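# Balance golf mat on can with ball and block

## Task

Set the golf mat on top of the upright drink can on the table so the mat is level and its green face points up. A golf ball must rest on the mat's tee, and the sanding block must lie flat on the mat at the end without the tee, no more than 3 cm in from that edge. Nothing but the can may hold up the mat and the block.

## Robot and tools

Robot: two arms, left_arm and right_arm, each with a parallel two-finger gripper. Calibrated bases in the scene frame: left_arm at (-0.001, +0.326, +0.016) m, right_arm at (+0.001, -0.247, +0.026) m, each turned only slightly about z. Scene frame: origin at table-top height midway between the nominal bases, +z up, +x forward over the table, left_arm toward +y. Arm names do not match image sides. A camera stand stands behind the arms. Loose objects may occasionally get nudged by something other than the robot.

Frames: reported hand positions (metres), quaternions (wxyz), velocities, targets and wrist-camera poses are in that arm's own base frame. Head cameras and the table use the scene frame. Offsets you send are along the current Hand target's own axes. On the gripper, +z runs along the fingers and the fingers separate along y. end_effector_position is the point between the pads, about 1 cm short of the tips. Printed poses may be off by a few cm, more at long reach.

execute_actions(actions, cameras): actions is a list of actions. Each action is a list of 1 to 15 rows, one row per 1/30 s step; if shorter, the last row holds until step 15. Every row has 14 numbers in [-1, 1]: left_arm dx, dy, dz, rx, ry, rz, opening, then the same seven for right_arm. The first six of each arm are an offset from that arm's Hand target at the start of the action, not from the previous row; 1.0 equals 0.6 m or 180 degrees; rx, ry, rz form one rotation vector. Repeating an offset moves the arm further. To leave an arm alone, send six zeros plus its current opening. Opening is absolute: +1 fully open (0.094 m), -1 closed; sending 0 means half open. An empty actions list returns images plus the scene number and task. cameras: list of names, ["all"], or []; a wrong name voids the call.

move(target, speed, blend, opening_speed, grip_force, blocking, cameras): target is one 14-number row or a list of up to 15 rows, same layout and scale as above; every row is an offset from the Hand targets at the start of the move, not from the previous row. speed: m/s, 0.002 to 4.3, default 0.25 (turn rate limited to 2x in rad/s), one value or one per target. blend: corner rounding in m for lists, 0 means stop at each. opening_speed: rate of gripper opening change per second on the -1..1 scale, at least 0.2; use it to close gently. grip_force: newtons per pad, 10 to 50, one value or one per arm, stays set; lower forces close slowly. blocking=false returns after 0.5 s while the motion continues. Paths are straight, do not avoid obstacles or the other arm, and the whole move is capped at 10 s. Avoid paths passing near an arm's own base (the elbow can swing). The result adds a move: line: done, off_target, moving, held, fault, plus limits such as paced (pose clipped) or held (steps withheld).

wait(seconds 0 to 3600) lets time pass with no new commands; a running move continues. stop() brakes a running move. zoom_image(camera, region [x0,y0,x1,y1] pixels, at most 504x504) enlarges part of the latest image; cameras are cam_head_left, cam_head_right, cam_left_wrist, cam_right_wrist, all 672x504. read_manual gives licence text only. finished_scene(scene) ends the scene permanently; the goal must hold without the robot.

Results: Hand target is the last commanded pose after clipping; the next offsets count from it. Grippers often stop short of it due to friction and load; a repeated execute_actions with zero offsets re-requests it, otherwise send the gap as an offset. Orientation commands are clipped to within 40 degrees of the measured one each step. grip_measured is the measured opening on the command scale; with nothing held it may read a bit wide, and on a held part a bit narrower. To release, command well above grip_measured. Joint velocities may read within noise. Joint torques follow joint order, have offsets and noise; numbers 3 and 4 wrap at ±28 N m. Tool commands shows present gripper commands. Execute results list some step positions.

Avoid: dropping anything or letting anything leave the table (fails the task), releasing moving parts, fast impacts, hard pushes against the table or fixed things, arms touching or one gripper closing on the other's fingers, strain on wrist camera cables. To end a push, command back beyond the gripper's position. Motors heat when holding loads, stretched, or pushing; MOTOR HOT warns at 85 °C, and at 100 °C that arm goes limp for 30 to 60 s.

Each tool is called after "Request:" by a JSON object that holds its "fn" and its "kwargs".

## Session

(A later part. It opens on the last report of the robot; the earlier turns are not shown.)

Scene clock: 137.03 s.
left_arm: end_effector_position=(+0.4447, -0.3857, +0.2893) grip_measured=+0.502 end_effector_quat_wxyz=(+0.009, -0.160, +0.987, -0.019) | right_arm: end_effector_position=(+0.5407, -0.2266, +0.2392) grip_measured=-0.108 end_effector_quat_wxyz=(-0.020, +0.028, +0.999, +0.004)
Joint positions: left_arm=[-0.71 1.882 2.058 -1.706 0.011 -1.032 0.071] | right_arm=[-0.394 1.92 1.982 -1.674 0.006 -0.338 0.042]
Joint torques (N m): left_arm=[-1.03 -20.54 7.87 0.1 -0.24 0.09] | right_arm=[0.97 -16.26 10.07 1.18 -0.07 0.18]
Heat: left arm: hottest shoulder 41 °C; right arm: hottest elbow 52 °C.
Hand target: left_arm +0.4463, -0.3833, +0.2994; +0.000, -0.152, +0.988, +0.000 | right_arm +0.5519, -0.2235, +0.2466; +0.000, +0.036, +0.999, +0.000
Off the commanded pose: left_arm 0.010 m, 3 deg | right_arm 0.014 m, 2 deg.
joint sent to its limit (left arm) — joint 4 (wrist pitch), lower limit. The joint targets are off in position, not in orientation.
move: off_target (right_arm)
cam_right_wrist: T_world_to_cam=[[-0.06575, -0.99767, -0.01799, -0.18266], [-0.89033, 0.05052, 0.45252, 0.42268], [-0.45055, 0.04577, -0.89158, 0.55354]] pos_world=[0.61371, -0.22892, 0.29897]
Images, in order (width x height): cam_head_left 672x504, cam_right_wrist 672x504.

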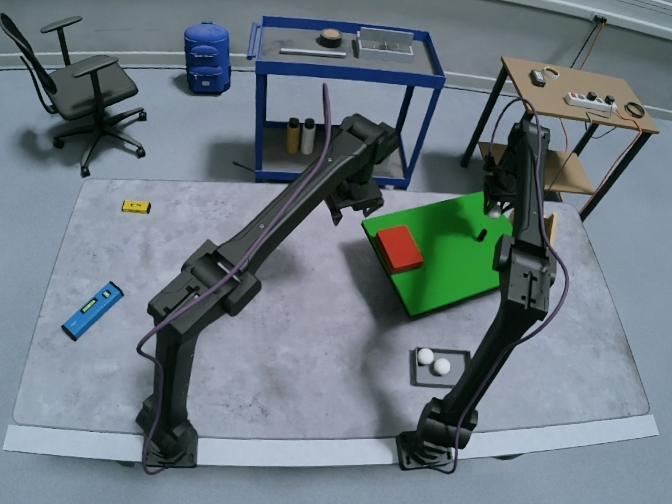

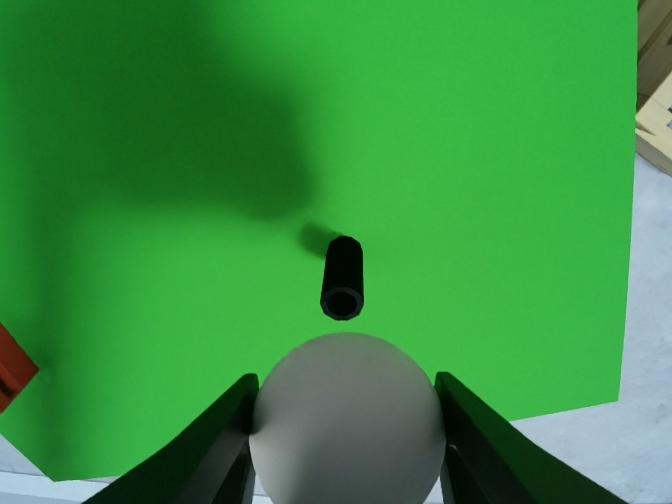

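Request:
{"fn": "move", "kwargs": {"target": [0,0,0,0,0,0,0.5,0.014,0.004,0.052,0,0,0,-0.22], "speed": 0.06, "cameras": ["cam_right_wrist","cam_head_left"]}}

Request:
{"fn": "zoom_image", "kwargs": {"camera": "cam_head_left", "region": [440, 190, 540, 265]}}

Scene clock: 138.80 s.
left_arm: end_effector_position=(+0.4447, -0.3857, +0.2893) grip_measured=+0.502 end_effector_quat_wxyz=(+0.009, -0.160, +0.987, -0.019) | right_arm: end_effector_position=(+0.5361, -0.2295, +0.1978) grip_measured=-0.108 end_effector_quat_wxyz=(-0.026, +0.032, +0.999, +0.007)
Joint positions: left_arm=[-0.71 1.882 2.058 -1.706 0.011 -1.032 0.071] | right_arm=[-0.402 1.92 1.873 -1.578 0.006 -0.338 0.042]
Joint torques (N m): left_arm=[-1.03 -20.54 7.88 0.12 -0.24 0.09] | right_arm=[0.62 -18.9 8.73 1.24 -0.07 0.21]
Heat: left arm: hottest shoulder 41 °C; right arm: hottest elbow 52 °C.
Hand target: left_arm +0.4463, -0.3833, +0.2994; +0.000, -0.152, +0.988, +0.000 | right_arm +0.5437, -0.2205, +0.2154; +0.000, +0.036, +0.999, +0.000
Off the commanded pose: left_arm 0.010 m, 3 deg | right_arm 0.021 m, 3 deg.
joint sent to its limit (left arm) — joint 4 (wrist pitch), lower limit. The joint targets are off in position, not in orientation.
move: off_target (right_arm)
cam_right_wrist: T_world_to_cam=[[-0.07366, -0.99703, -0.02247, -0.18133], [-0.88409, 0.05486, 0.46409, 0.43279], [-0.46147, 0.05405, -0.88551, 0.52119]] pos_world=[0.60979, -0.2327, 0.25659]
Images, in order (width x height): cam_head_left 672x504, cam_right_wrist 672x504.

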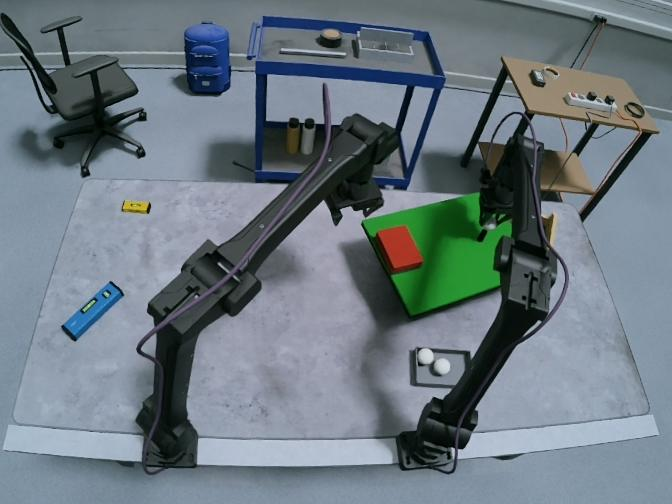

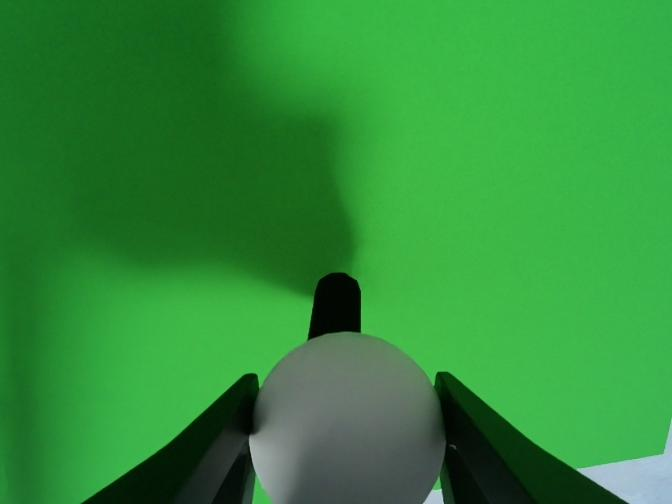

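Scaled by 5.040 from the camera's image (finer frame: 960x720).

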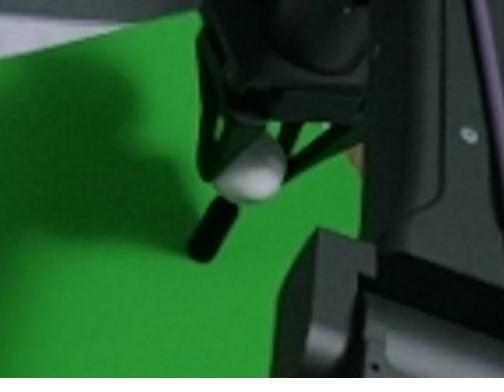

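Request:
{"fn": "move", "kwargs": {"target": [0,0,0,0,0,0,0.5,0.0,0.009,0.0,0,0,0,-0.22], "speed": 0.06, "cameras": ["cam_right_wrist","cam_head_left","cam_head_right"]}}

Request:
{"fn": "zoom_image", "kwargs": {"camera": "cam_head_left", "region": [440, 190, 540, 265]}}

Scene clock: 140.97 s.
left_arm: end_effector_position=(+0.4447, -0.3857, +0.2893) grip_measured=+0.502 end_effector_quat_wxyz=(+0.009, -0.160, +0.987, -0.019) | right_arm: end_effector_position=(+0.5395, -0.2213, +0.1978) grip_measured=-0.108 end_effector_quat_wxyz=(-0.026, +0.028, +0.999, +0.007)
Joint positions: left_arm=[-0.71 1.882 2.058 -1.706 0.011 -1.032 0.071] | right_arm=[-0.387 1.92 1.873 -1.578 0.006 -0.33 0.042]
Joint torques (N m): left_arm=[-1.03 -20.54 7.88 0.12 -0.24 0.09] | right_arm=[1.49 -18.84 8.18 1.36 -0.09 0.22]
Heat: left arm: hottest shoulder 41 °C; right arm: hottest elbow 52 °C.
Hand target: left_arm +0.4463, -0.3833, +0.2994; +0.000, -0.152, +0.988, +0.000 | right_arm +0.5441, -0.2151, +0.2154; +0.000, +0.036, +0.999, +0.000
Off the commanded pose: left_arm 0.010 m, 3 deg | right_arm 0.019 m, 3 deg.
joint sent to its limit (left arm) — joint 4 (wrist pitch), lower limit. The joint targets are off in position, not in orientation.
move: off_target (right_arm)
cam_right_wrist: T_world_to_cam=[[-0.066, -0.99757, -0.02209, -0.17722], [-0.88444, 0.04824, 0.46415, 0.43411], [-0.46196, 0.05018, -0.88548, 0.52175]] pos_world=[0.61328, -0.22391, 0.25659]
Images, in order (width x height): cam_head_left 672x504, cam_head_right 672x504, cam_right_wrist 672x504.

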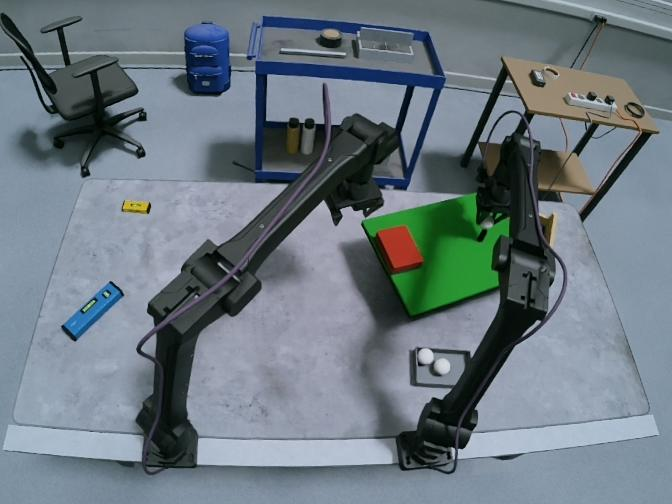

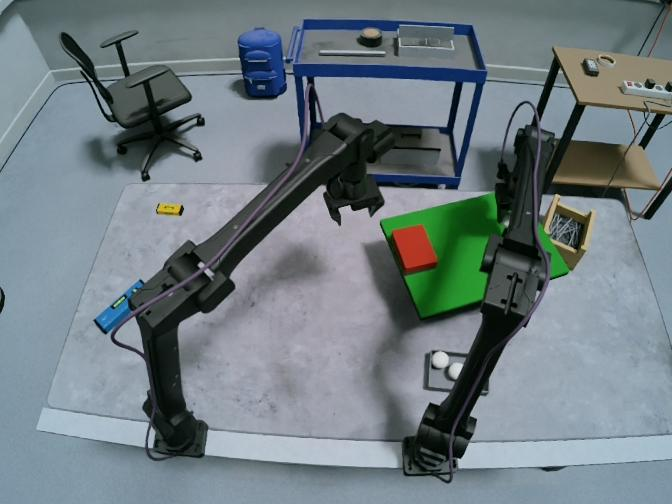

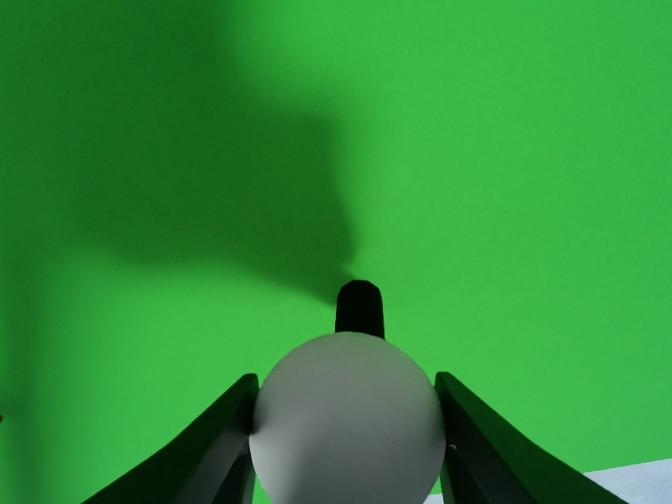

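Scaled by 5.040 from the camera's image (finer frame: 960x720).

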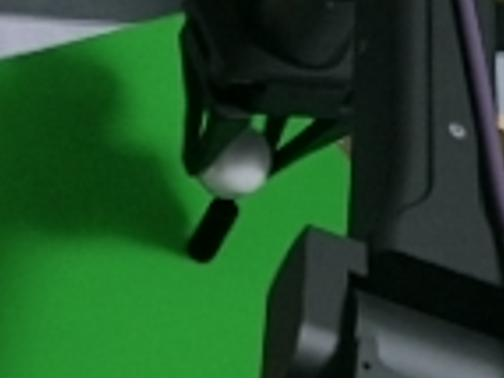

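Request:
{"fn": "move", "kwargs": {"target": [0,0,0,0,0,0,0.5,0.018,-0.005,-0.004,0,0,0,-0.22], "speed": 0.06, "cameras": ["cam_right_wrist","cam_head_left"]}}

Request:
{"fn": "zoom_image", "kwargs": {"camera": "cam_head_left", "region": [440, 190, 540, 265]}}

Scene clock: 142.83 s.
left_arm: end_effector_position=(+0.4447, -0.3857, +0.2893) grip_measured=+0.502 end_effector_quat_wxyz=(+0.009, -0.160, +0.987, -0.019) | right_arm: end_effector_position=(+0.5277, -0.2212, +0.2015) grip_measured=-0.108 end_effector_quat_wxyz=(-0.026, +0.032, +0.999, +0.007)
Joint positions: left_arm=[-0.71 1.882 2.058 -1.706 0.011 -1.032 0.071] | right_arm=[-0.394 1.887 1.835 -1.572 0.006 -0.33 0.042]
Joint torques (N m): left_arm=[-1.03 -20.54 7.88 0.12 -0.24 0.09] | right_arm=[0.03 -17.67 8.51 1.44 -0.05 0.12]
Heat: left arm: hottest shoulder 41 °C; right arm: hottest elbow 52 °C.
Hand target: left_arm +0.4463, -0.3833, +0.2994; +0.000, -0.152, +0.988, +0.000 | right_arm +0.5331, -0.2174, +0.2178; +0.000, +0.036, +0.999, +0.000
Off the commanded pose: left_arm 0.010 m, 3 deg | right_arm 0.018 m, 3 deg.
joint sent to its limit (left arm) — joint 4 (wrist pitch), lower limit. The joint targets are off in position, not in orientation.
move: off_target (right_arm)
cam_right_wrist: T_world_to_cam=[[-0.07365, -0.99704, -0.02201, -0.1737], [-0.88404, 0.05506, 0.46415, 0.42329], [-0.46156, 0.05364, -0.88548, 0.52015]] pos_world=[0.60149, -0.2244, 0.26029]
Images, in order (width x height): cam_head_left 672x504, cam_right_wrist 672x504.

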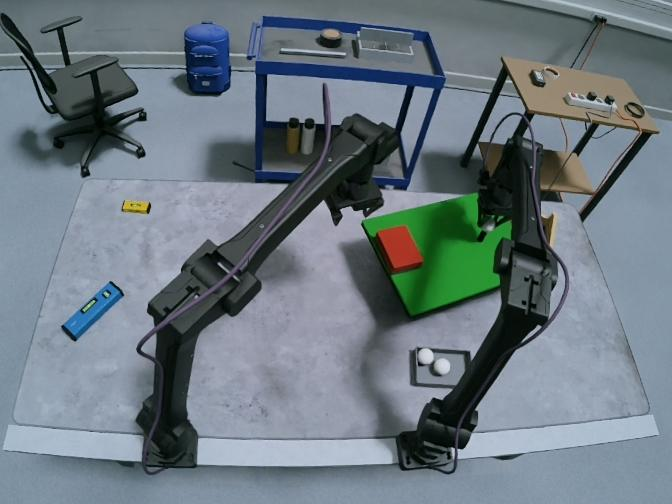

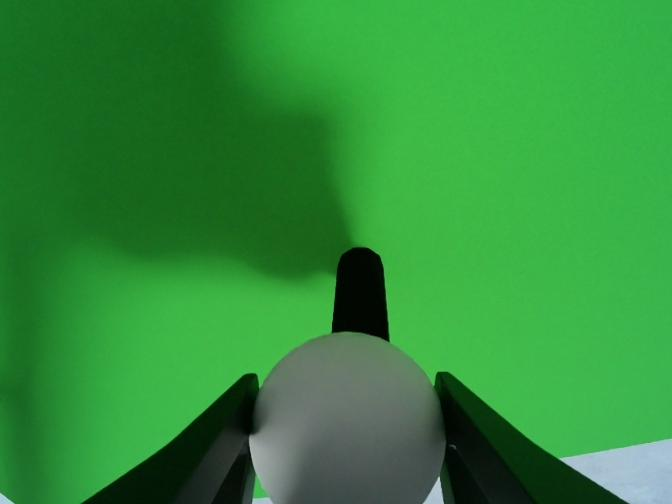

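Scaled by 5.040 from the camera's image (finer frame: 960x720).

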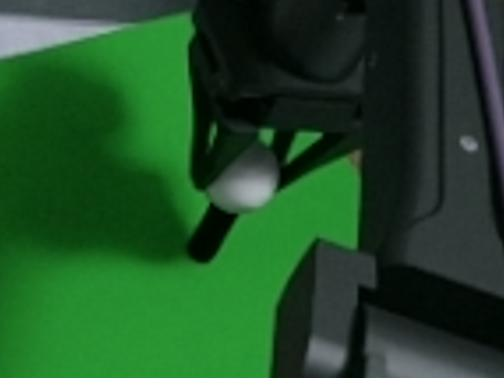

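Request:
{"fn": "move", "kwargs": {"target": [0,0,0,0,0,0,0.5,0.0,-0.004,0.013,0,0,0,-0.22], "speed": 0.04, "cameras": ["cam_right_wrist","cam_head_left"]}}

Request:
{"fn": "zoom_image", "kwargs": {"camera": "cam_head_left", "region": [440, 190, 540, 265]}}

Scene clock: 144.57 s.
left_arm: end_effector_position=(+0.4447, -0.3857, +0.2893) grip_measured=+0.502 end_effector_quat_wxyz=(+0.009, -0.160, +0.987, -0.019) | right_arm: end_effector_position=(+0.5281, -0.2223, +0.1950) grip_measured=-0.108 end_effector_quat_wxyz=(-0.024, +0.033, +0.999, +0.006)
Joint positions: left_arm=[-0.71 1.882 2.058 -1.706 0.011 -1.032 0.071] | right_arm=[-0.396 1.887 1.818 -1.551 0.006 -0.33 0.042]
Joint torques (N m): left_arm=[-1.03 -20.54 7.88 0.12 -0.24 0.09] | right_arm=[-0.32 -17.79 8.57 1.24 -0.06 0.07]
Heat: left arm: hottest shoulder 41 °C; right arm: hottest elbow 52 °C.
Hand target: left_arm +0.4463, -0.3833, +0.2994; +0.000, -0.152, +0.988, +0.000 | right_arm +0.5329, -0.2197, +0.2100; +0.000, +0.036, +0.999, +0.000
Off the commanded pose: left_arm 0.010 m, 3 deg | right_arm 0.016 m, 3 deg.
joint sent to its limit (left arm) — joint 4 (wrist pitch), lower limit. The joint targets are off in position, not in orientation.
move: off_target (right_arm)
cam_right_wrist: T_world_to_cam=[[-0.07505, -0.99697, -0.02065, -0.17442], [-0.88594, 0.05716, 0.46027, 0.42892], [-0.45769, 0.05284, -0.88754, 0.51277]] pos_world=[0.6016, -0.2255, 0.25409]
Images, in order (width x height): cam_head_left 672x504, cam_right_wrist 672x504.

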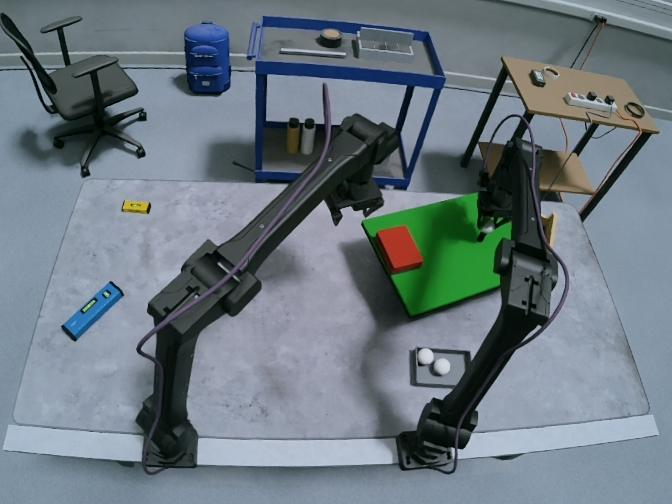

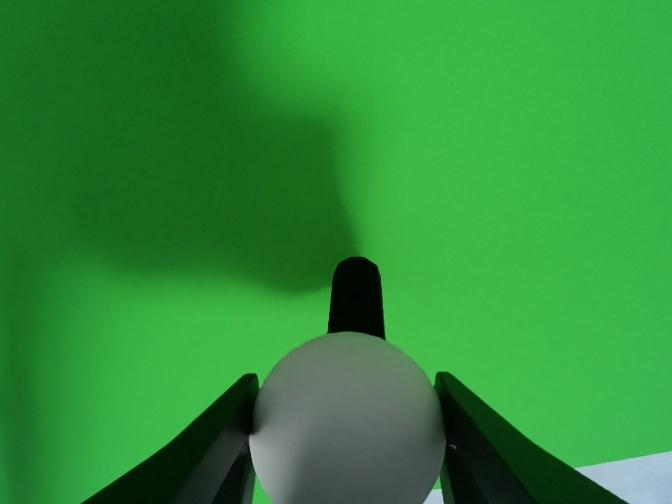

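Scaled by 5.040 from the camera's image (finer frame: 960x720).

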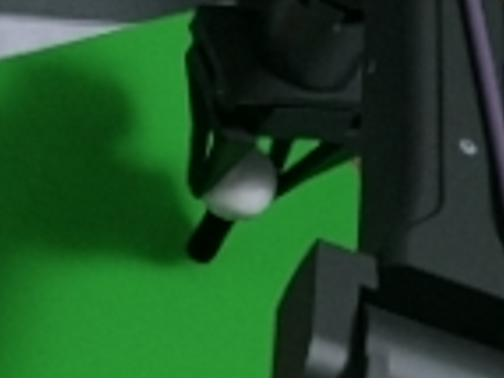

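Request:
{"fn": "move", "kwargs": {"target": [0,0,0,0,0,0,0.5,0.0,-0.001,0.012,0,0,0,-0.22], "speed": 0.03, "cameras": ["cam_right_wrist","cam_head_left"]}}

Request:
{"fn": "zoom_image", "kwargs": {"camera": "cam_head_left", "region": [440, 190, 540, 265]}}

Scene clock: 145.73 s.
left_arm: end_effector_position=(+0.4447, -0.3857, +0.2893) grip_measured=+0.502 end_effector_quat_wxyz=(+0.009, -0.160, +0.987, -0.019) | right_arm: end_effector_position=(+0.5288, -0.2226, +0.1917) grip_measured=-0.108 end_effector_quat_wxyz=(-0.021, +0.033, +0.999, +0.005)
Joint positions: left_arm=[-0.71 1.882 2.058 -1.706 0.011 -1.032 0.071] | right_arm=[-0.396 1.886 1.807 -1.536 0.006 -0.33 0.042]
Joint torques (N m): left_arm=[-1.03 -20.54 7.88 0.12 -0.24 0.09] | right_arm=[-0.67 -17.96 8.14 1.37 -0.04 0.09]
Heat: left arm: hottest shoulder 41 °C; right arm: hottest elbow 51 °C.
Hand target: left_arm +0.4463, -0.3833, +0.2994; +0.000, -0.152, +0.988, +0.000 | right_arm +0.5329, -0.2203, +0.2028; +0.000, +0.036, +0.999, +0.000
Off the commanded pose: left_arm 0.010 m, 3 deg | right_arm 0.012 m, 2 deg.
joint sent to its limit (left arm) — joint 4 (wrist pitch), lower limit. The joint targets are off in position, not in orientation.
move: off_target (right_arm)
cam_right_wrist: T_world_to_cam=[[-0.07494, -0.99701, -0.01871, -0.17512], [-0.88853, 0.05825, 0.4551, 0.43361], [-0.45265, 0.05073, -0.89025, 0.5076]] pos_world=[0.60192, -0.22561, 0.25128]
Images, in order (width x height): cam_head_left 672x504, cam_right_wrist 672x504.

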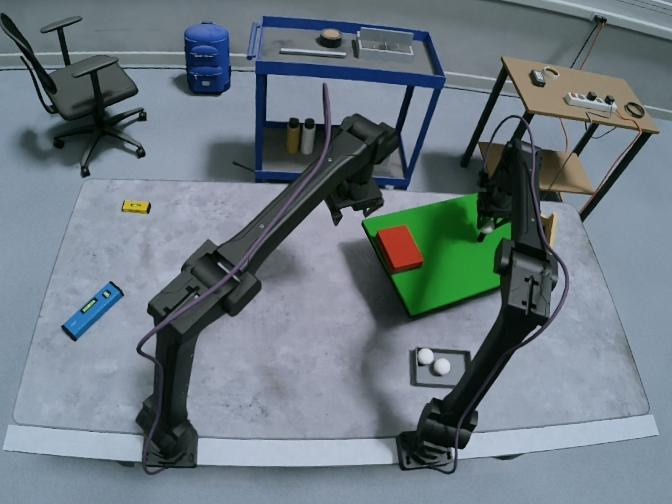

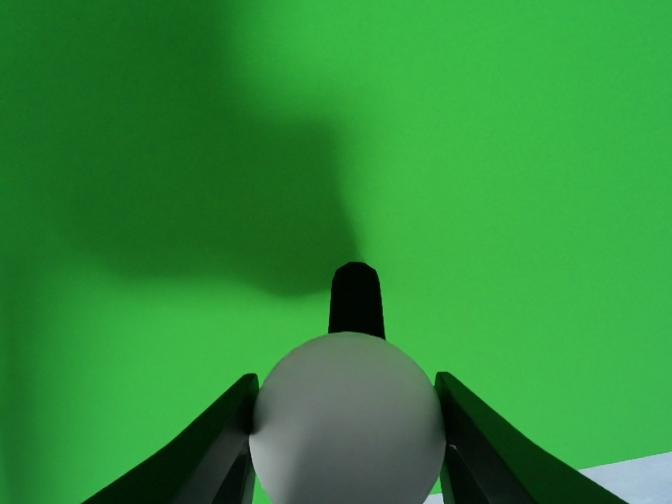

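Scaled by 5.040 from the camera's image (finer frame: 960x720).

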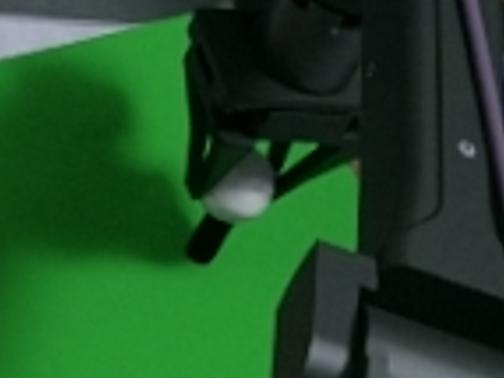

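Request:
{"fn": "move", "kwargs": {"target": [0,0,0,0,0,0,0.5,0,0,0.006,0,0,0,-0.22], "speed": 0.03, "cameras": ["cam_head_left","cam_right_wrist"]}}

Request:
{"fn": "zoom_image", "kwargs": {"camera": "cam_head_left", "region": [440, 190, 540, 265]}}

Scene clock: 147.23 s.
left_arm: end_effector_position=(+0.4447, -0.3857, +0.2893) grip_measured=+0.502 end_effector_quat_wxyz=(+0.009, -0.160, +0.987, -0.019) | right_arm: end_effector_position=(+0.5287, -0.2238, +0.1911) grip_measured=-0.108 end_effector_quat_wxyz=(-0.019, +0.034, +0.999, +0.003)
Joint positions: left_arm=[-0.71 1.882 2.058 -1.706 0.011 -1.032 0.071] | right_arm=[-0.397 1.883 1.801 -1.526 0.007 -0.33 0.042]
Joint torques (N m): left_arm=[-0.97 -20.54 7.88 0.1 -0.24 0.09] | right_arm=[-0.21 -17.38 8.01 1.37 -0.04 0.06]
Heat: left arm: hottest shoulder 41 °C; right arm: hottest elbow 51 °C.
Hand target: left_arm +0.4463, -0.3833, +0.2994; +0.000, -0.152, +0.988, +0.000 | right_arm +0.5329, -0.2203, +0.1992; +0.000, +0.036, +0.999, +0.000
Off the commanded pose: left_arm 0.010 m, 3 deg | right_arm 0.010 m, 2 deg.
joint sent to its limit (left arm) — joint 4 (wrist pitch), lower limit. The joint targets are off in position, not in orientation.
move: done
cam_right_wrist: T_world_to_cam=[[-0.07638, -0.99696, -0.01529, -0.17625], [-0.89075, 0.06133, 0.45034, 0.43669], [-0.44804, 0.04801, -0.89272, 0.50444]] pos_world=[0.60153, -0.22671, 0.25097]

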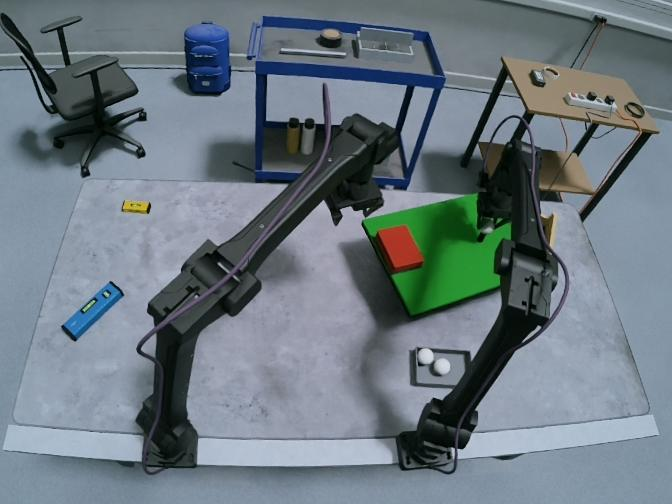

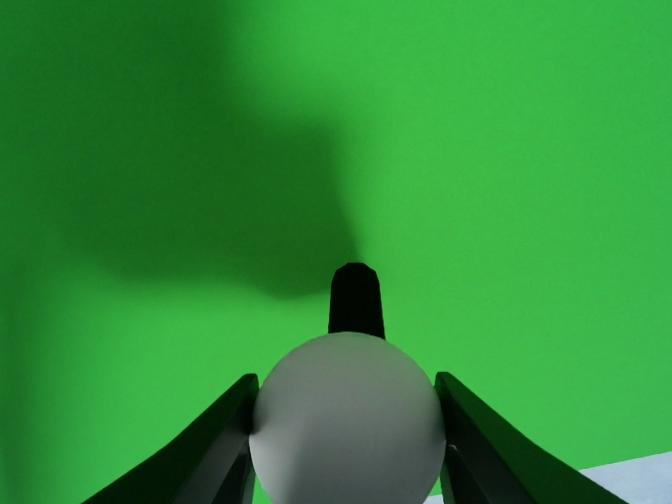

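Scaled by 5.040 from the camera's image (finer frame: 960x720).

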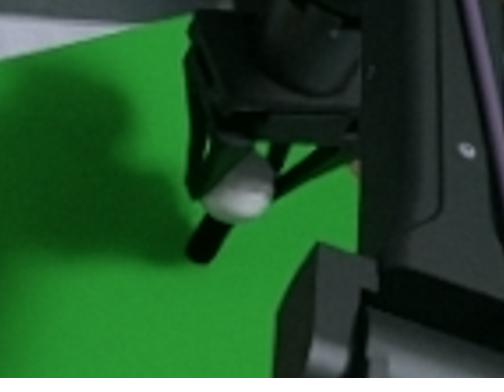

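Request:
{"fn": "move", "kwargs": {"target": [0,0,0,0,0,0,0.5,0,0,0.006,0,0,0,-0.22], "speed": 0.03, "cameras": ["cam_head_left","cam_right_wrist"]}}

Request:
{"fn": "zoom_image", "kwargs": {"camera": "cam_head_left", "region": [440, 190, 540, 265]}}

Scene clock: 148.27 s.
left_arm: end_effector_position=(+0.4447, -0.3857, +0.2893) grip_measured=+0.502 end_effector_quat_wxyz=(+0.009, -0.160, +0.987, -0.019) | right_arm: end_effector_position=(+0.5287, -0.2238, +0.1904) grip_measured=-0.108 end_effector_quat_wxyz=(-0.017, +0.034, +0.999, +0.002)
Joint positions: left_arm=[-0.71 1.882 2.058 -1.706 0.011 -1.032 0.071] | right_arm=[-0.397 1.88 1.795 -1.519 0.007 -0.33 0.042]
Joint torques (N m): left_arm=[-1.03 -20.54 7.88 0.12 -0.24 0.09] | right_arm=[-0.5 -17.08 7.82 1.44 -0.05 0.07]
Heat: left arm: hottest shoulder 41 °C; right arm: hottest elbow 51 °C.
Hand target: left_arm +0.4463, -0.3833, +0.2994; +0.000, -0.152, +0.988, +0.000 | right_arm +0.5329, -0.2203, +0.1956; +0.000, +0.036, +0.999, +0.000
Off the commanded pose: left_arm 0.010 m, 3 deg | right_arm 0.008 m, 2 deg.
joint sent to its limit (left arm) — joint 4 (wrist pitch), lower limit. The joint targets are off in position, not in orientation.
move: done
cam_right_wrist: T_world_to_cam=[[-0.0763, -0.99699, -0.01383, -0.1766], [-0.8926, 0.06212, 0.44655, 0.43885], [-0.44435, 0.04641, -0.89465, 0.50184]] pos_world=[0.60124, -0.22662, 0.25056]

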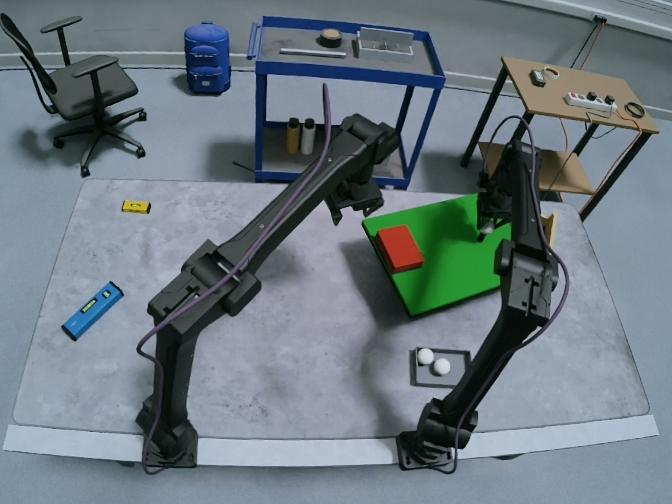

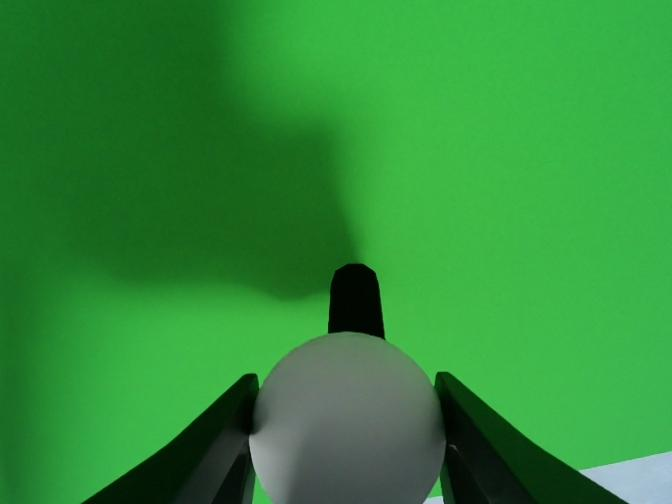

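Scaled by 5.040 from the camera's image (finer frame: 960x720).

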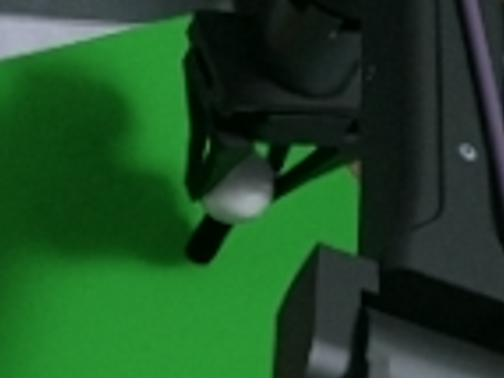

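Request:
{"fn": "move", "kwargs": {"target": [[0,0,0,0,0,0,0.5,0,-0.007,-0.01,0,0,0,-0.22],[0,0,0,0,0,0,0.5,0,-0.007,0.001,0,0,0,-0.22]], "speed": 0.04, "cameras": ["cam_head_left","cam_right_wrist"]}}

Request:
{"fn": "zoom_image", "kwargs": {"camera": "cam_head_left", "region": [440, 190, 540, 265]}}

Scene clock: 149.93 s.
left_arm: end_effector_position=(+0.4447, -0.3857, +0.2893) grip_measured=+0.502 end_effector_quat_wxyz=(+0.009, -0.160, +0.987, -0.019) | right_arm: end_effector_position=(+0.5287, -0.2238, +0.1904) grip_measured=-0.108 end_effector_quat_wxyz=(-0.017, +0.034, +0.999, +0.002)
Joint positions: left_arm=[-0.71 1.882 2.058 -1.706 0.011 -1.032 0.071] | right_arm=[-0.397 1.88 1.795 -1.519 0.007 -0.33 0.042]
Joint torques (N m): left_arm=[-1.03 -20.54 7.88 0.12 -0.24 0.09] | right_arm=[-0.97 -17.03 8.24 1.48 -0.06 0]
Heat: left arm: hottest shoulder 41 °C; right arm: hottest elbow 51 °C.
Hand target: left_arm +0.4463, -0.3833, +0.2994; +0.000, -0.152, +0.988, +0.000 | right_arm +0.5326, -0.2245, +0.1950; +0.000, +0.036, +0.999, +0.000
Off the commanded pose: left_arm 0.010 m, 3 deg | right_arm 0.006 m, 2 deg.
joint sent to its limit (left arm) — joint 4 (wrist pitch), lower limit. The joint targets are off in position, not in orientation.
move: done
cam_right_wrist: T_world_to_cam=[[-0.0763, -0.99699, -0.01383, -0.1766], [-0.8926, 0.06212, 0.44655, 0.43885], [-0.44435, 0.04641, -0.89465, 0.50184]] pos_world=[0.60124, -0.22662, 0.25056]

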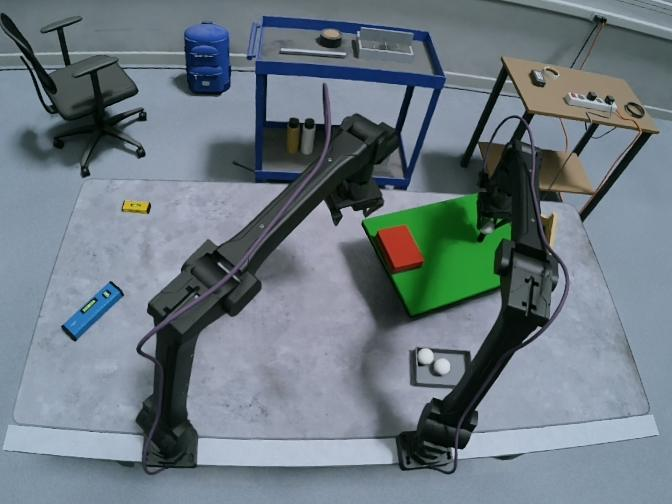

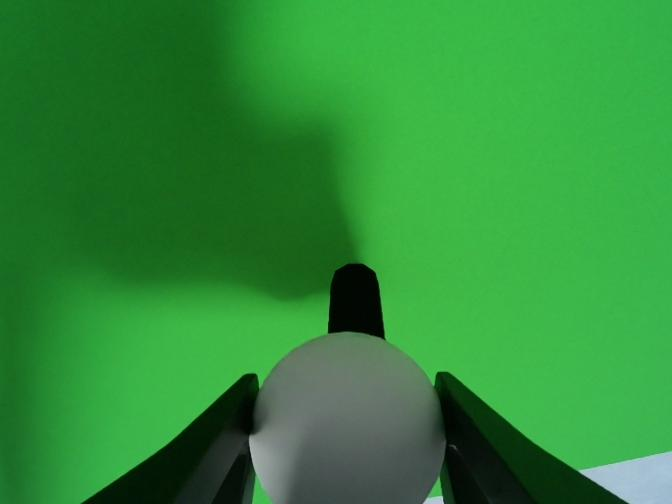

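Scaled by 5.040 from the camera's image (finer frame: 960x720).

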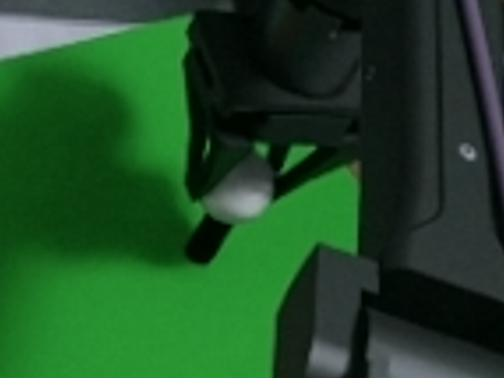

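Didn't move; lift more and shift more.

Request:
{"fn": "move", "kwargs": {"target": [[0,0,0,0,0,0,0.5,0,-0.008,-0.025,0,0,0,-0.22]], "speed": 0.06, "cameras": ["cam_right_wrist"]}}

Scene clock: 150.87 s.
left_arm: end_effector_position=(+0.4447, -0.3857, +0.2893) grip_measured=+0.502 end_effector_quat_wxyz=(+0.009, -0.160, +0.987, -0.019) | right_arm: end_effector_position=(+0.5283, -0.2236, +0.1904) grip_measured=-0.108 end_effector_quat_wxyz=(-0.017, +0.034, +0.999, +0.003)
Joint positions: left_arm=[-0.71 1.882 2.058 -1.706 0.011 -1.032 0.071] | right_arm=[-0.397 1.88 1.795 -1.52 0.007 -0.33 0.042]
Joint torques (N m): left_arm=[-1.03 -20.54 7.88 0.12 -0.24 0.09] | right_arm=[-1.67 -16.32 11.36 0.01 -0.06 -0.11]
Heat: left arm: hottest shoulder 41 °C; right arm: hottest elbow 51 °C.
Hand target: left_arm +0.4463, -0.3833, +0.2994; +0.000, -0.152, +0.988, +0.000 | right_arm +0.5322, -0.2293, +0.2100; +0.000, +0.036, +0.999, +0.000
Off the commanded pose: left_arm 0.010 m, 3 deg | right_arm 0.021 m, 2 deg.
joint sent to its limit (left arm) — joint 4 (wrist pitch), lower limit. The joint targets are off in position, not in orientation.
move: off_target (right_arm)
cam_right_wrist: T_world_to_cam=[[-0.07628, -0.99698, -0.0143, -0.1764], [-0.89201, 0.06182, 0.44778, 0.43794], [-0.44554, 0.04691, -0.89403, 0.50242]] pos_world=[0.60104, -0.22652, 0.25056]

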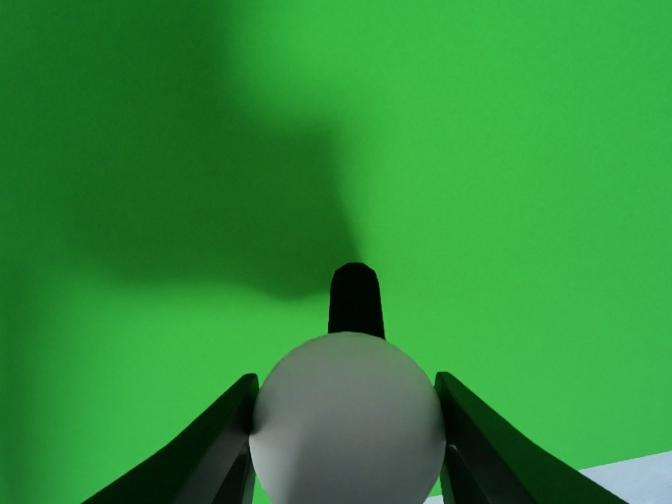

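Request:
{"fn": "move", "kwargs": {"target": [[0,0,0,0,0,0,0.5,0,-0.005,-0.015,0,0,0,-0.22]], "speed": 0.1, "cameras": ["cam_right_wrist"]}}

Scene clock: 151.90 s.
left_arm: end_effector_position=(+0.4447, -0.3857, +0.2893) grip_measured=+0.502 end_effector_quat_wxyz=(+0.009, -0.160, +0.987, -0.019) | right_arm: end_effector_position=(+0.5231, -0.2243, +0.1906) grip_measured=-0.108 end_effector_quat_wxyz=(-0.026, +0.036, +0.999, +0.006)
Joint positions: left_arm=[-0.71 1.882 2.058 -1.706 0.011 -1.032 0.071] | right_arm=[-0.402 1.88 1.795 -1.539 0.007 -0.33 0.042]
Joint torques (N m): left_arm=[-1.03 -20.48 7.88 0.1 -0.24 0.09] | right_arm=[-1.85 -16.97 13.04 -0.08 -0.04 -0.12]
Heat: left arm: hottest shoulder 41 °C; right arm: hottest elbow 51 °C.
Hand target: left_arm +0.4463, -0.3833, +0.2994; +0.000, -0.152, +0.988, +0.000 | right_arm +0.5320, -0.2323, +0.2190; +0.000, +0.036, +0.999, +0.000
Off the commanded pose: left_arm 0.010 m, 3 deg | right_arm 0.031 m, 3 deg.
joint sent to its limit (left arm) — joint 4 (wrist pitch), lower limit. The joint targets are off in position, not in orientation.
move: off_target (right_arm)
cam_right_wrist: T_world_to_cam=[[-0.0812, -0.9965, -0.02013, -0.17362], [-0.884, 0.06268, 0.46326, 0.42628], [-0.46037, 0.05541, -0.88599, 0.50843]] pos_world=[0.5968, -0.2279, 0.24949]

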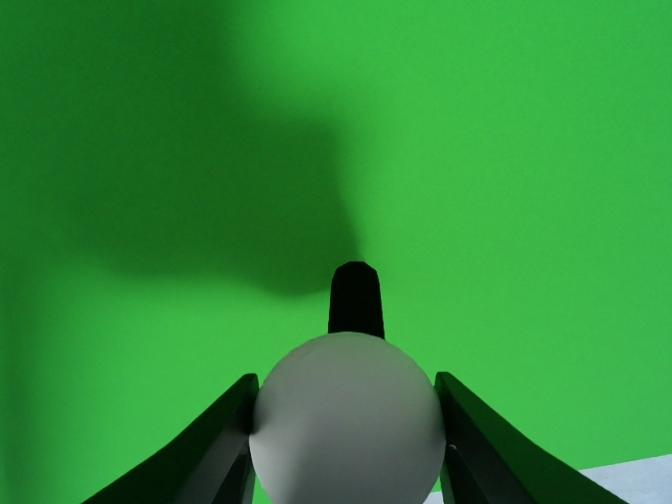

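Request:
{"fn": "wait", "kwargs": {"seconds": 0.1, "cameras": ["cam_head_left","cam_head_right"]}}

Request:
{"fn": "zoom_image", "kwargs": {"camera": "cam_head_left", "region": [440, 190, 540, 265]}}

Scene clock: 152.17 s.
left_arm: end_effector_position=(+0.4447, -0.3857, +0.2893) grip_measured=+0.502 end_effector_quat_wxyz=(+0.009, -0.160, +0.987, -0.019) | right_arm: end_effector_position=(+0.5231, -0.2243, +0.1906) grip_measured=-0.108 end_effector_quat_wxyz=(-0.026, +0.036, +0.999, +0.006)
Joint positions: left_arm=[-0.71 1.882 2.058 -1.706 0.011 -1.032 0.071] | right_arm=[-0.402 1.88 1.795 -1.539 0.007 -0.33 0.042]
Joint torques (N m): left_arm=[-1.03 -20.54 7.88 0.1 -0.24 0.09] | right_arm=[-1.85 -16.26 13.26 0.18 0 -0.13]
Heat: left arm: hottest shoulder 41 °C; right arm: hottest elbow 51 °C.
Hand target: left_arm +0.4463, -0.3833, +0.2994; +0.000, -0.152, +0.988, +0.000 | right_arm +0.5320, -0.2323, +0.2190; +0.000, +0.036, +0.999, +0.000
Tool commands: left_gripper/opening=+0.5 right_gripper/opening=-0.22
Off the commanded pose: left_arm 0.010 m, 3 deg | right_arm 0.031 m, 3 deg.
wait: 0.10 s; at rest from the start

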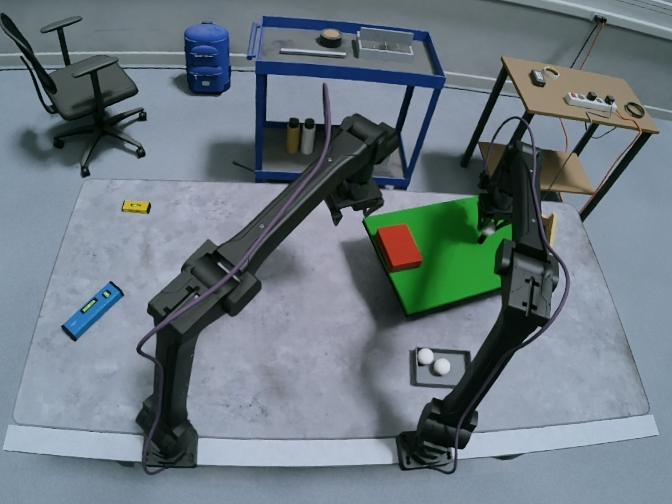

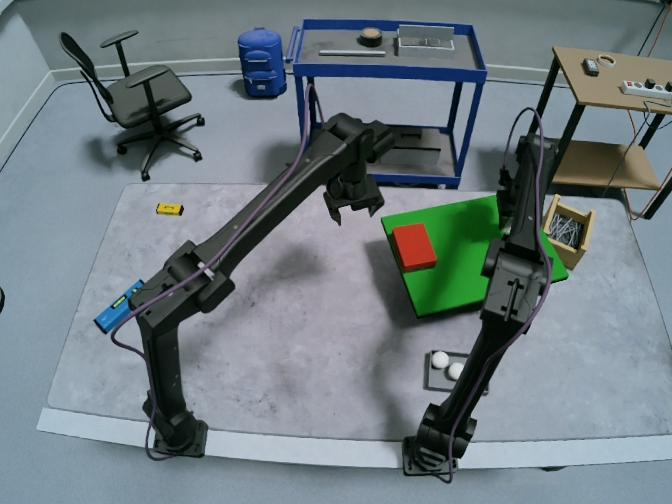

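Scaled by 5.040 from the camera's image (finer frame: 960x720).

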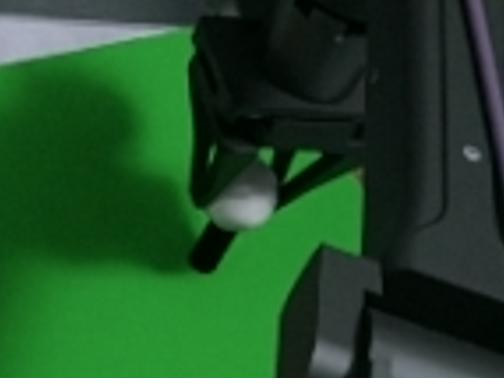

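Request:
{"fn": "move", "kwargs": {"target": [[0,0,0,0,0,0,0.5,-0.006,0.012,0.028,0,0,0,-0.22]], "speed": 0.06}}

Scene clock: 153.27 s.
left_arm: end_effector_position=(+0.4447, -0.3857, +0.2893) grip_measured=+0.502 end_effector_quat_wxyz=(+0.009, -0.160, +0.987, -0.019) | right_arm: end_effector_position=(+0.5236, -0.2242, +0.1906) grip_measured=-0.108 end_effector_quat_wxyz=(-0.025, +0.036, +0.999, +0.006)
Joint positions: left_arm=[-0.71 1.882 2.058 -1.706 0.011 -1.032 0.071] | right_arm=[-0.402 1.88 1.795 -1.537 0.006 -0.33 0.042]
Joint torques (N m): left_arm=[-1.03 -20.54 7.88 0.12 -0.24 0.09] | right_arm=[0.09 -15.91 10.51 1.24 -0.07 -0.01]
Heat: left arm: hottest shoulder 41 °C; right arm: hottest elbow 51 °C.
Hand target: left_arm +0.4463, -0.3833, +0.2994; +0.000, -0.152, +0.988, +0.000 | right_arm +0.5361, -0.2254, +0.2022; +0.000, +0.036, +0.999, +0.000
Off the commanded pose: left_arm 0.010 m, 3 deg | right_arm 0.017 m, 3 deg.
joint sent to its limit (left arm) — joint 4 (wrist pitch), lower limit. The joint targets are off in position, not in orientation.
move: off_target (right_arm)

Wrist pitch sticks; push forward a bit.

Request:
{"fn": "move", "kwargs": {"target": [[0,0,0,0,0,0,0.5,-0.009,0.0,0.01,0,0,0,-0.22]], "speed": 0.06}}

Scene clock: 154.20 s.
left_arm: end_effector_position=(+0.4447, -0.3857, +0.2893) grip_measured=+0.502 end_effector_quat_wxyz=(+0.009, -0.160, +0.987, -0.019) | right_arm: end_effector_position=(+0.5246, -0.2237, +0.1906) grip_measured=-0.108 end_effector_quat_wxyz=(-0.024, +0.035, +0.999, +0.006)
Joint positions: left_arm=[-0.71 1.882 2.058 -1.706 0.011 -1.032 0.071] | right_arm=[-0.4 1.88 1.795 -1.534 0.006 -0.33 0.042]
Joint torques (N m): left_arm=[-1.03 -20.48 7.87 0.12 -0.24 0.09] | right_arm=[-0.67 -14.86 11.19 1.59 -0.07 0.03]
Heat: left arm: hottest shoulder 41 °C; right arm: hottest elbow 51 °C.
Hand target: left_arm +0.4463, -0.3833, +0.2994; +0.000, -0.152, +0.988, +0.000 | right_arm +0.5415, -0.2258, +0.1962; +0.000, +0.036, +0.999, +0.000
Off the commanded pose: left_arm 0.010 m, 3 deg | right_arm 0.018 m, 3 deg.
joint sent to its limit (left arm) — joint 4 (wrist pitch), lower limit. The joint targets are off in position, not in orientation.
move: off_target (right_arm)

Request:
{"fn": "move", "kwargs": {"target": [[0,0,0,0,0,0,0.5,-0.008,-0.004,0,0,0,0,-0.22]], "speed": 0.06}}

Scene clock: 157.93 s.
left_arm: end_effector_position=(+0.4447, -0.3857, +0.2893) grip_measured=+0.502 end_effector_quat_wxyz=(+0.009, -0.160, +0.987, -0.019) | right_arm: end_effector_position=(+0.5244, -0.2246, +0.1889) grip_measured=-0.108 end_effector_quat_wxyz=(-0.025, +0.036, +0.999, +0.006)
Joint positions: left_arm=[-0.71 1.882 2.058 -1.706 0.011 -1.032 0.071] | right_arm=[-0.402 1.883 1.795 -1.534 0.006 -0.33 0.042]
Joint torques (N m): left_arm=[-1.03 -20.54 7.87 0.1 -0.24 0.09] | right_arm=[-0.85 -14.21 12.81 1.22 -0.05 0.02]
Heat: left arm: hottest shoulder 41 °C; right arm: hottest elbow 51 °C.
Hand target: left_arm +0.4463, -0.3833, +0.2994; +0.000, -0.152, +0.988, +0.000 | right_arm +0.5461, -0.2285, +0.1962; +0.000, +0.036, +0.999, +0.000
Off the commanded pose: left_arm 0.010 m, 3 deg | right_arm 0.023 m, 3 deg.
joint sent to its limit (left arm) — joint 4 (wrist pitch), lower limit. The joint targets are off in position, not in orientation.
move: off_target (right_arm)

Request:
{"fn": "move", "kwargs": {"target": [[0,0,0,0,0,0,0.5,-0.004,-0.004,-0.012,0,0,0,-0.22]], "speed": 0.06, "cameras": ["all"]}}

Scene clock: 159.53 s.
left_arm: end_effector_position=(+0.4447, -0.3857, +0.2893) grip_measured=+0.502 end_effector_quat_wxyz=(+0.009, -0.160, +0.987, -0.019) | right_arm: end_effector_position=(+0.5319, -0.2229, +0.1903) grip_measured=-0.108 end_effector_quat_wxyz=(-0.021, +0.032, +0.999, +0.005)
Joint positions: left_arm=[-0.71 1.882 2.058 -1.706 0.011 -1.032 0.071] | right_arm=[-0.394 1.893 1.815 -1.534 0.006 -0.33 0.042]
Joint torques (N m): left_arm=[-1.03 -20.54 7.87 0.12 -0.24 0.09] | right_arm=[-0.73 -14.27 13.59 0.42 -0.06 -0.05]
Heat: left arm: hottest shoulder 41 °C; right arm: hottest elbow 52 °C.
Hand target: left_arm +0.4463, -0.3833, +0.2994; +0.000, -0.152, +0.988, +0.000 | right_arm +0.5483, -0.2311, +0.2034; +0.000, +0.036, +0.999, +0.000
Off the commanded pose: left_arm 0.010 m, 3 deg | right_arm 0.023 m, 2 deg.
joint sent to its limit (left arm) — joint 4 (wrist pitch), lower limit. The joint targets are off in position, not in orientation.
move: off_target (right_arm)
cam_left_wrist: T_world_to_cam=[[0.33206, -0.94279, 0.02971, -0.51956], [-0.8606, -0.28992, 0.4187, 0.18558], [-0.38614, -0.16461, -0.90764, 0.45981]] pos_world=[0.50978, -0.36035, 0.35507]
cam_right_wrist: T_world_to_cam=[[-0.07339, -0.99714, -0.01826, -0.17621], [-0.88926, 0.05714, 0.45382, 0.43743], [-0.45148, 0.04954, -0.89091, 0.50691]] pos_world=[0.60492, -0.22581, 0.24987]

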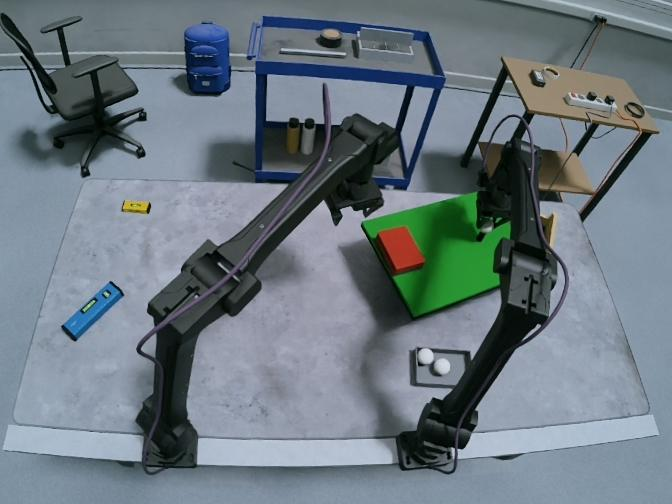

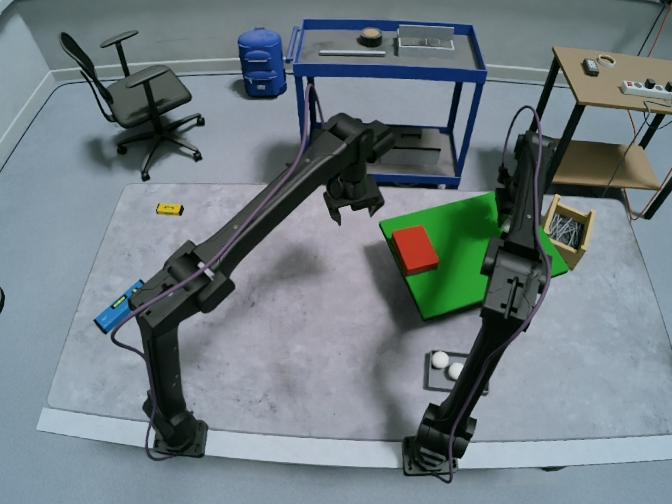

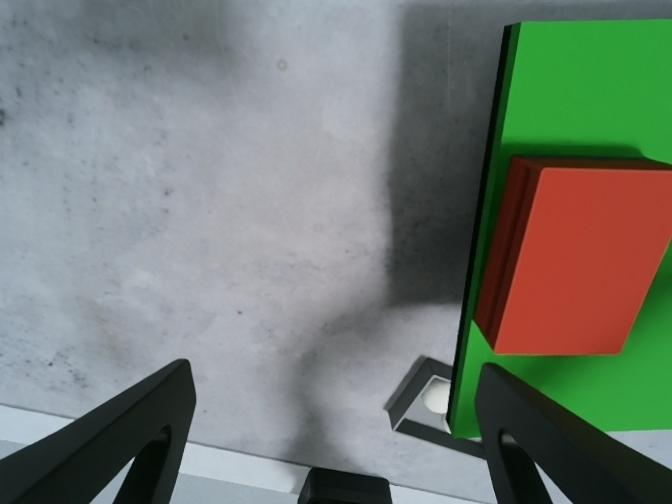

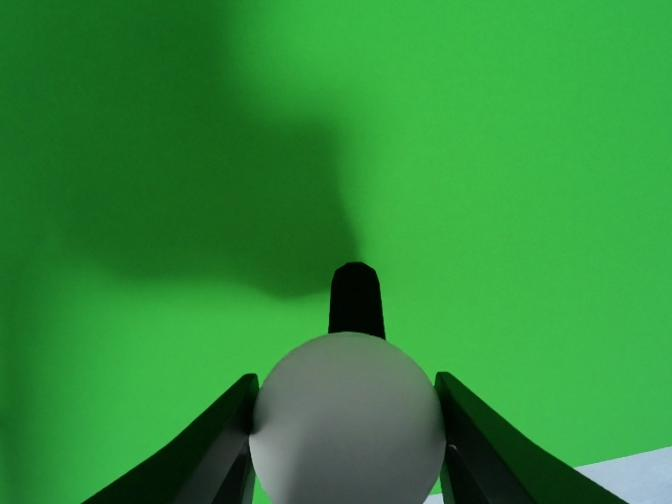

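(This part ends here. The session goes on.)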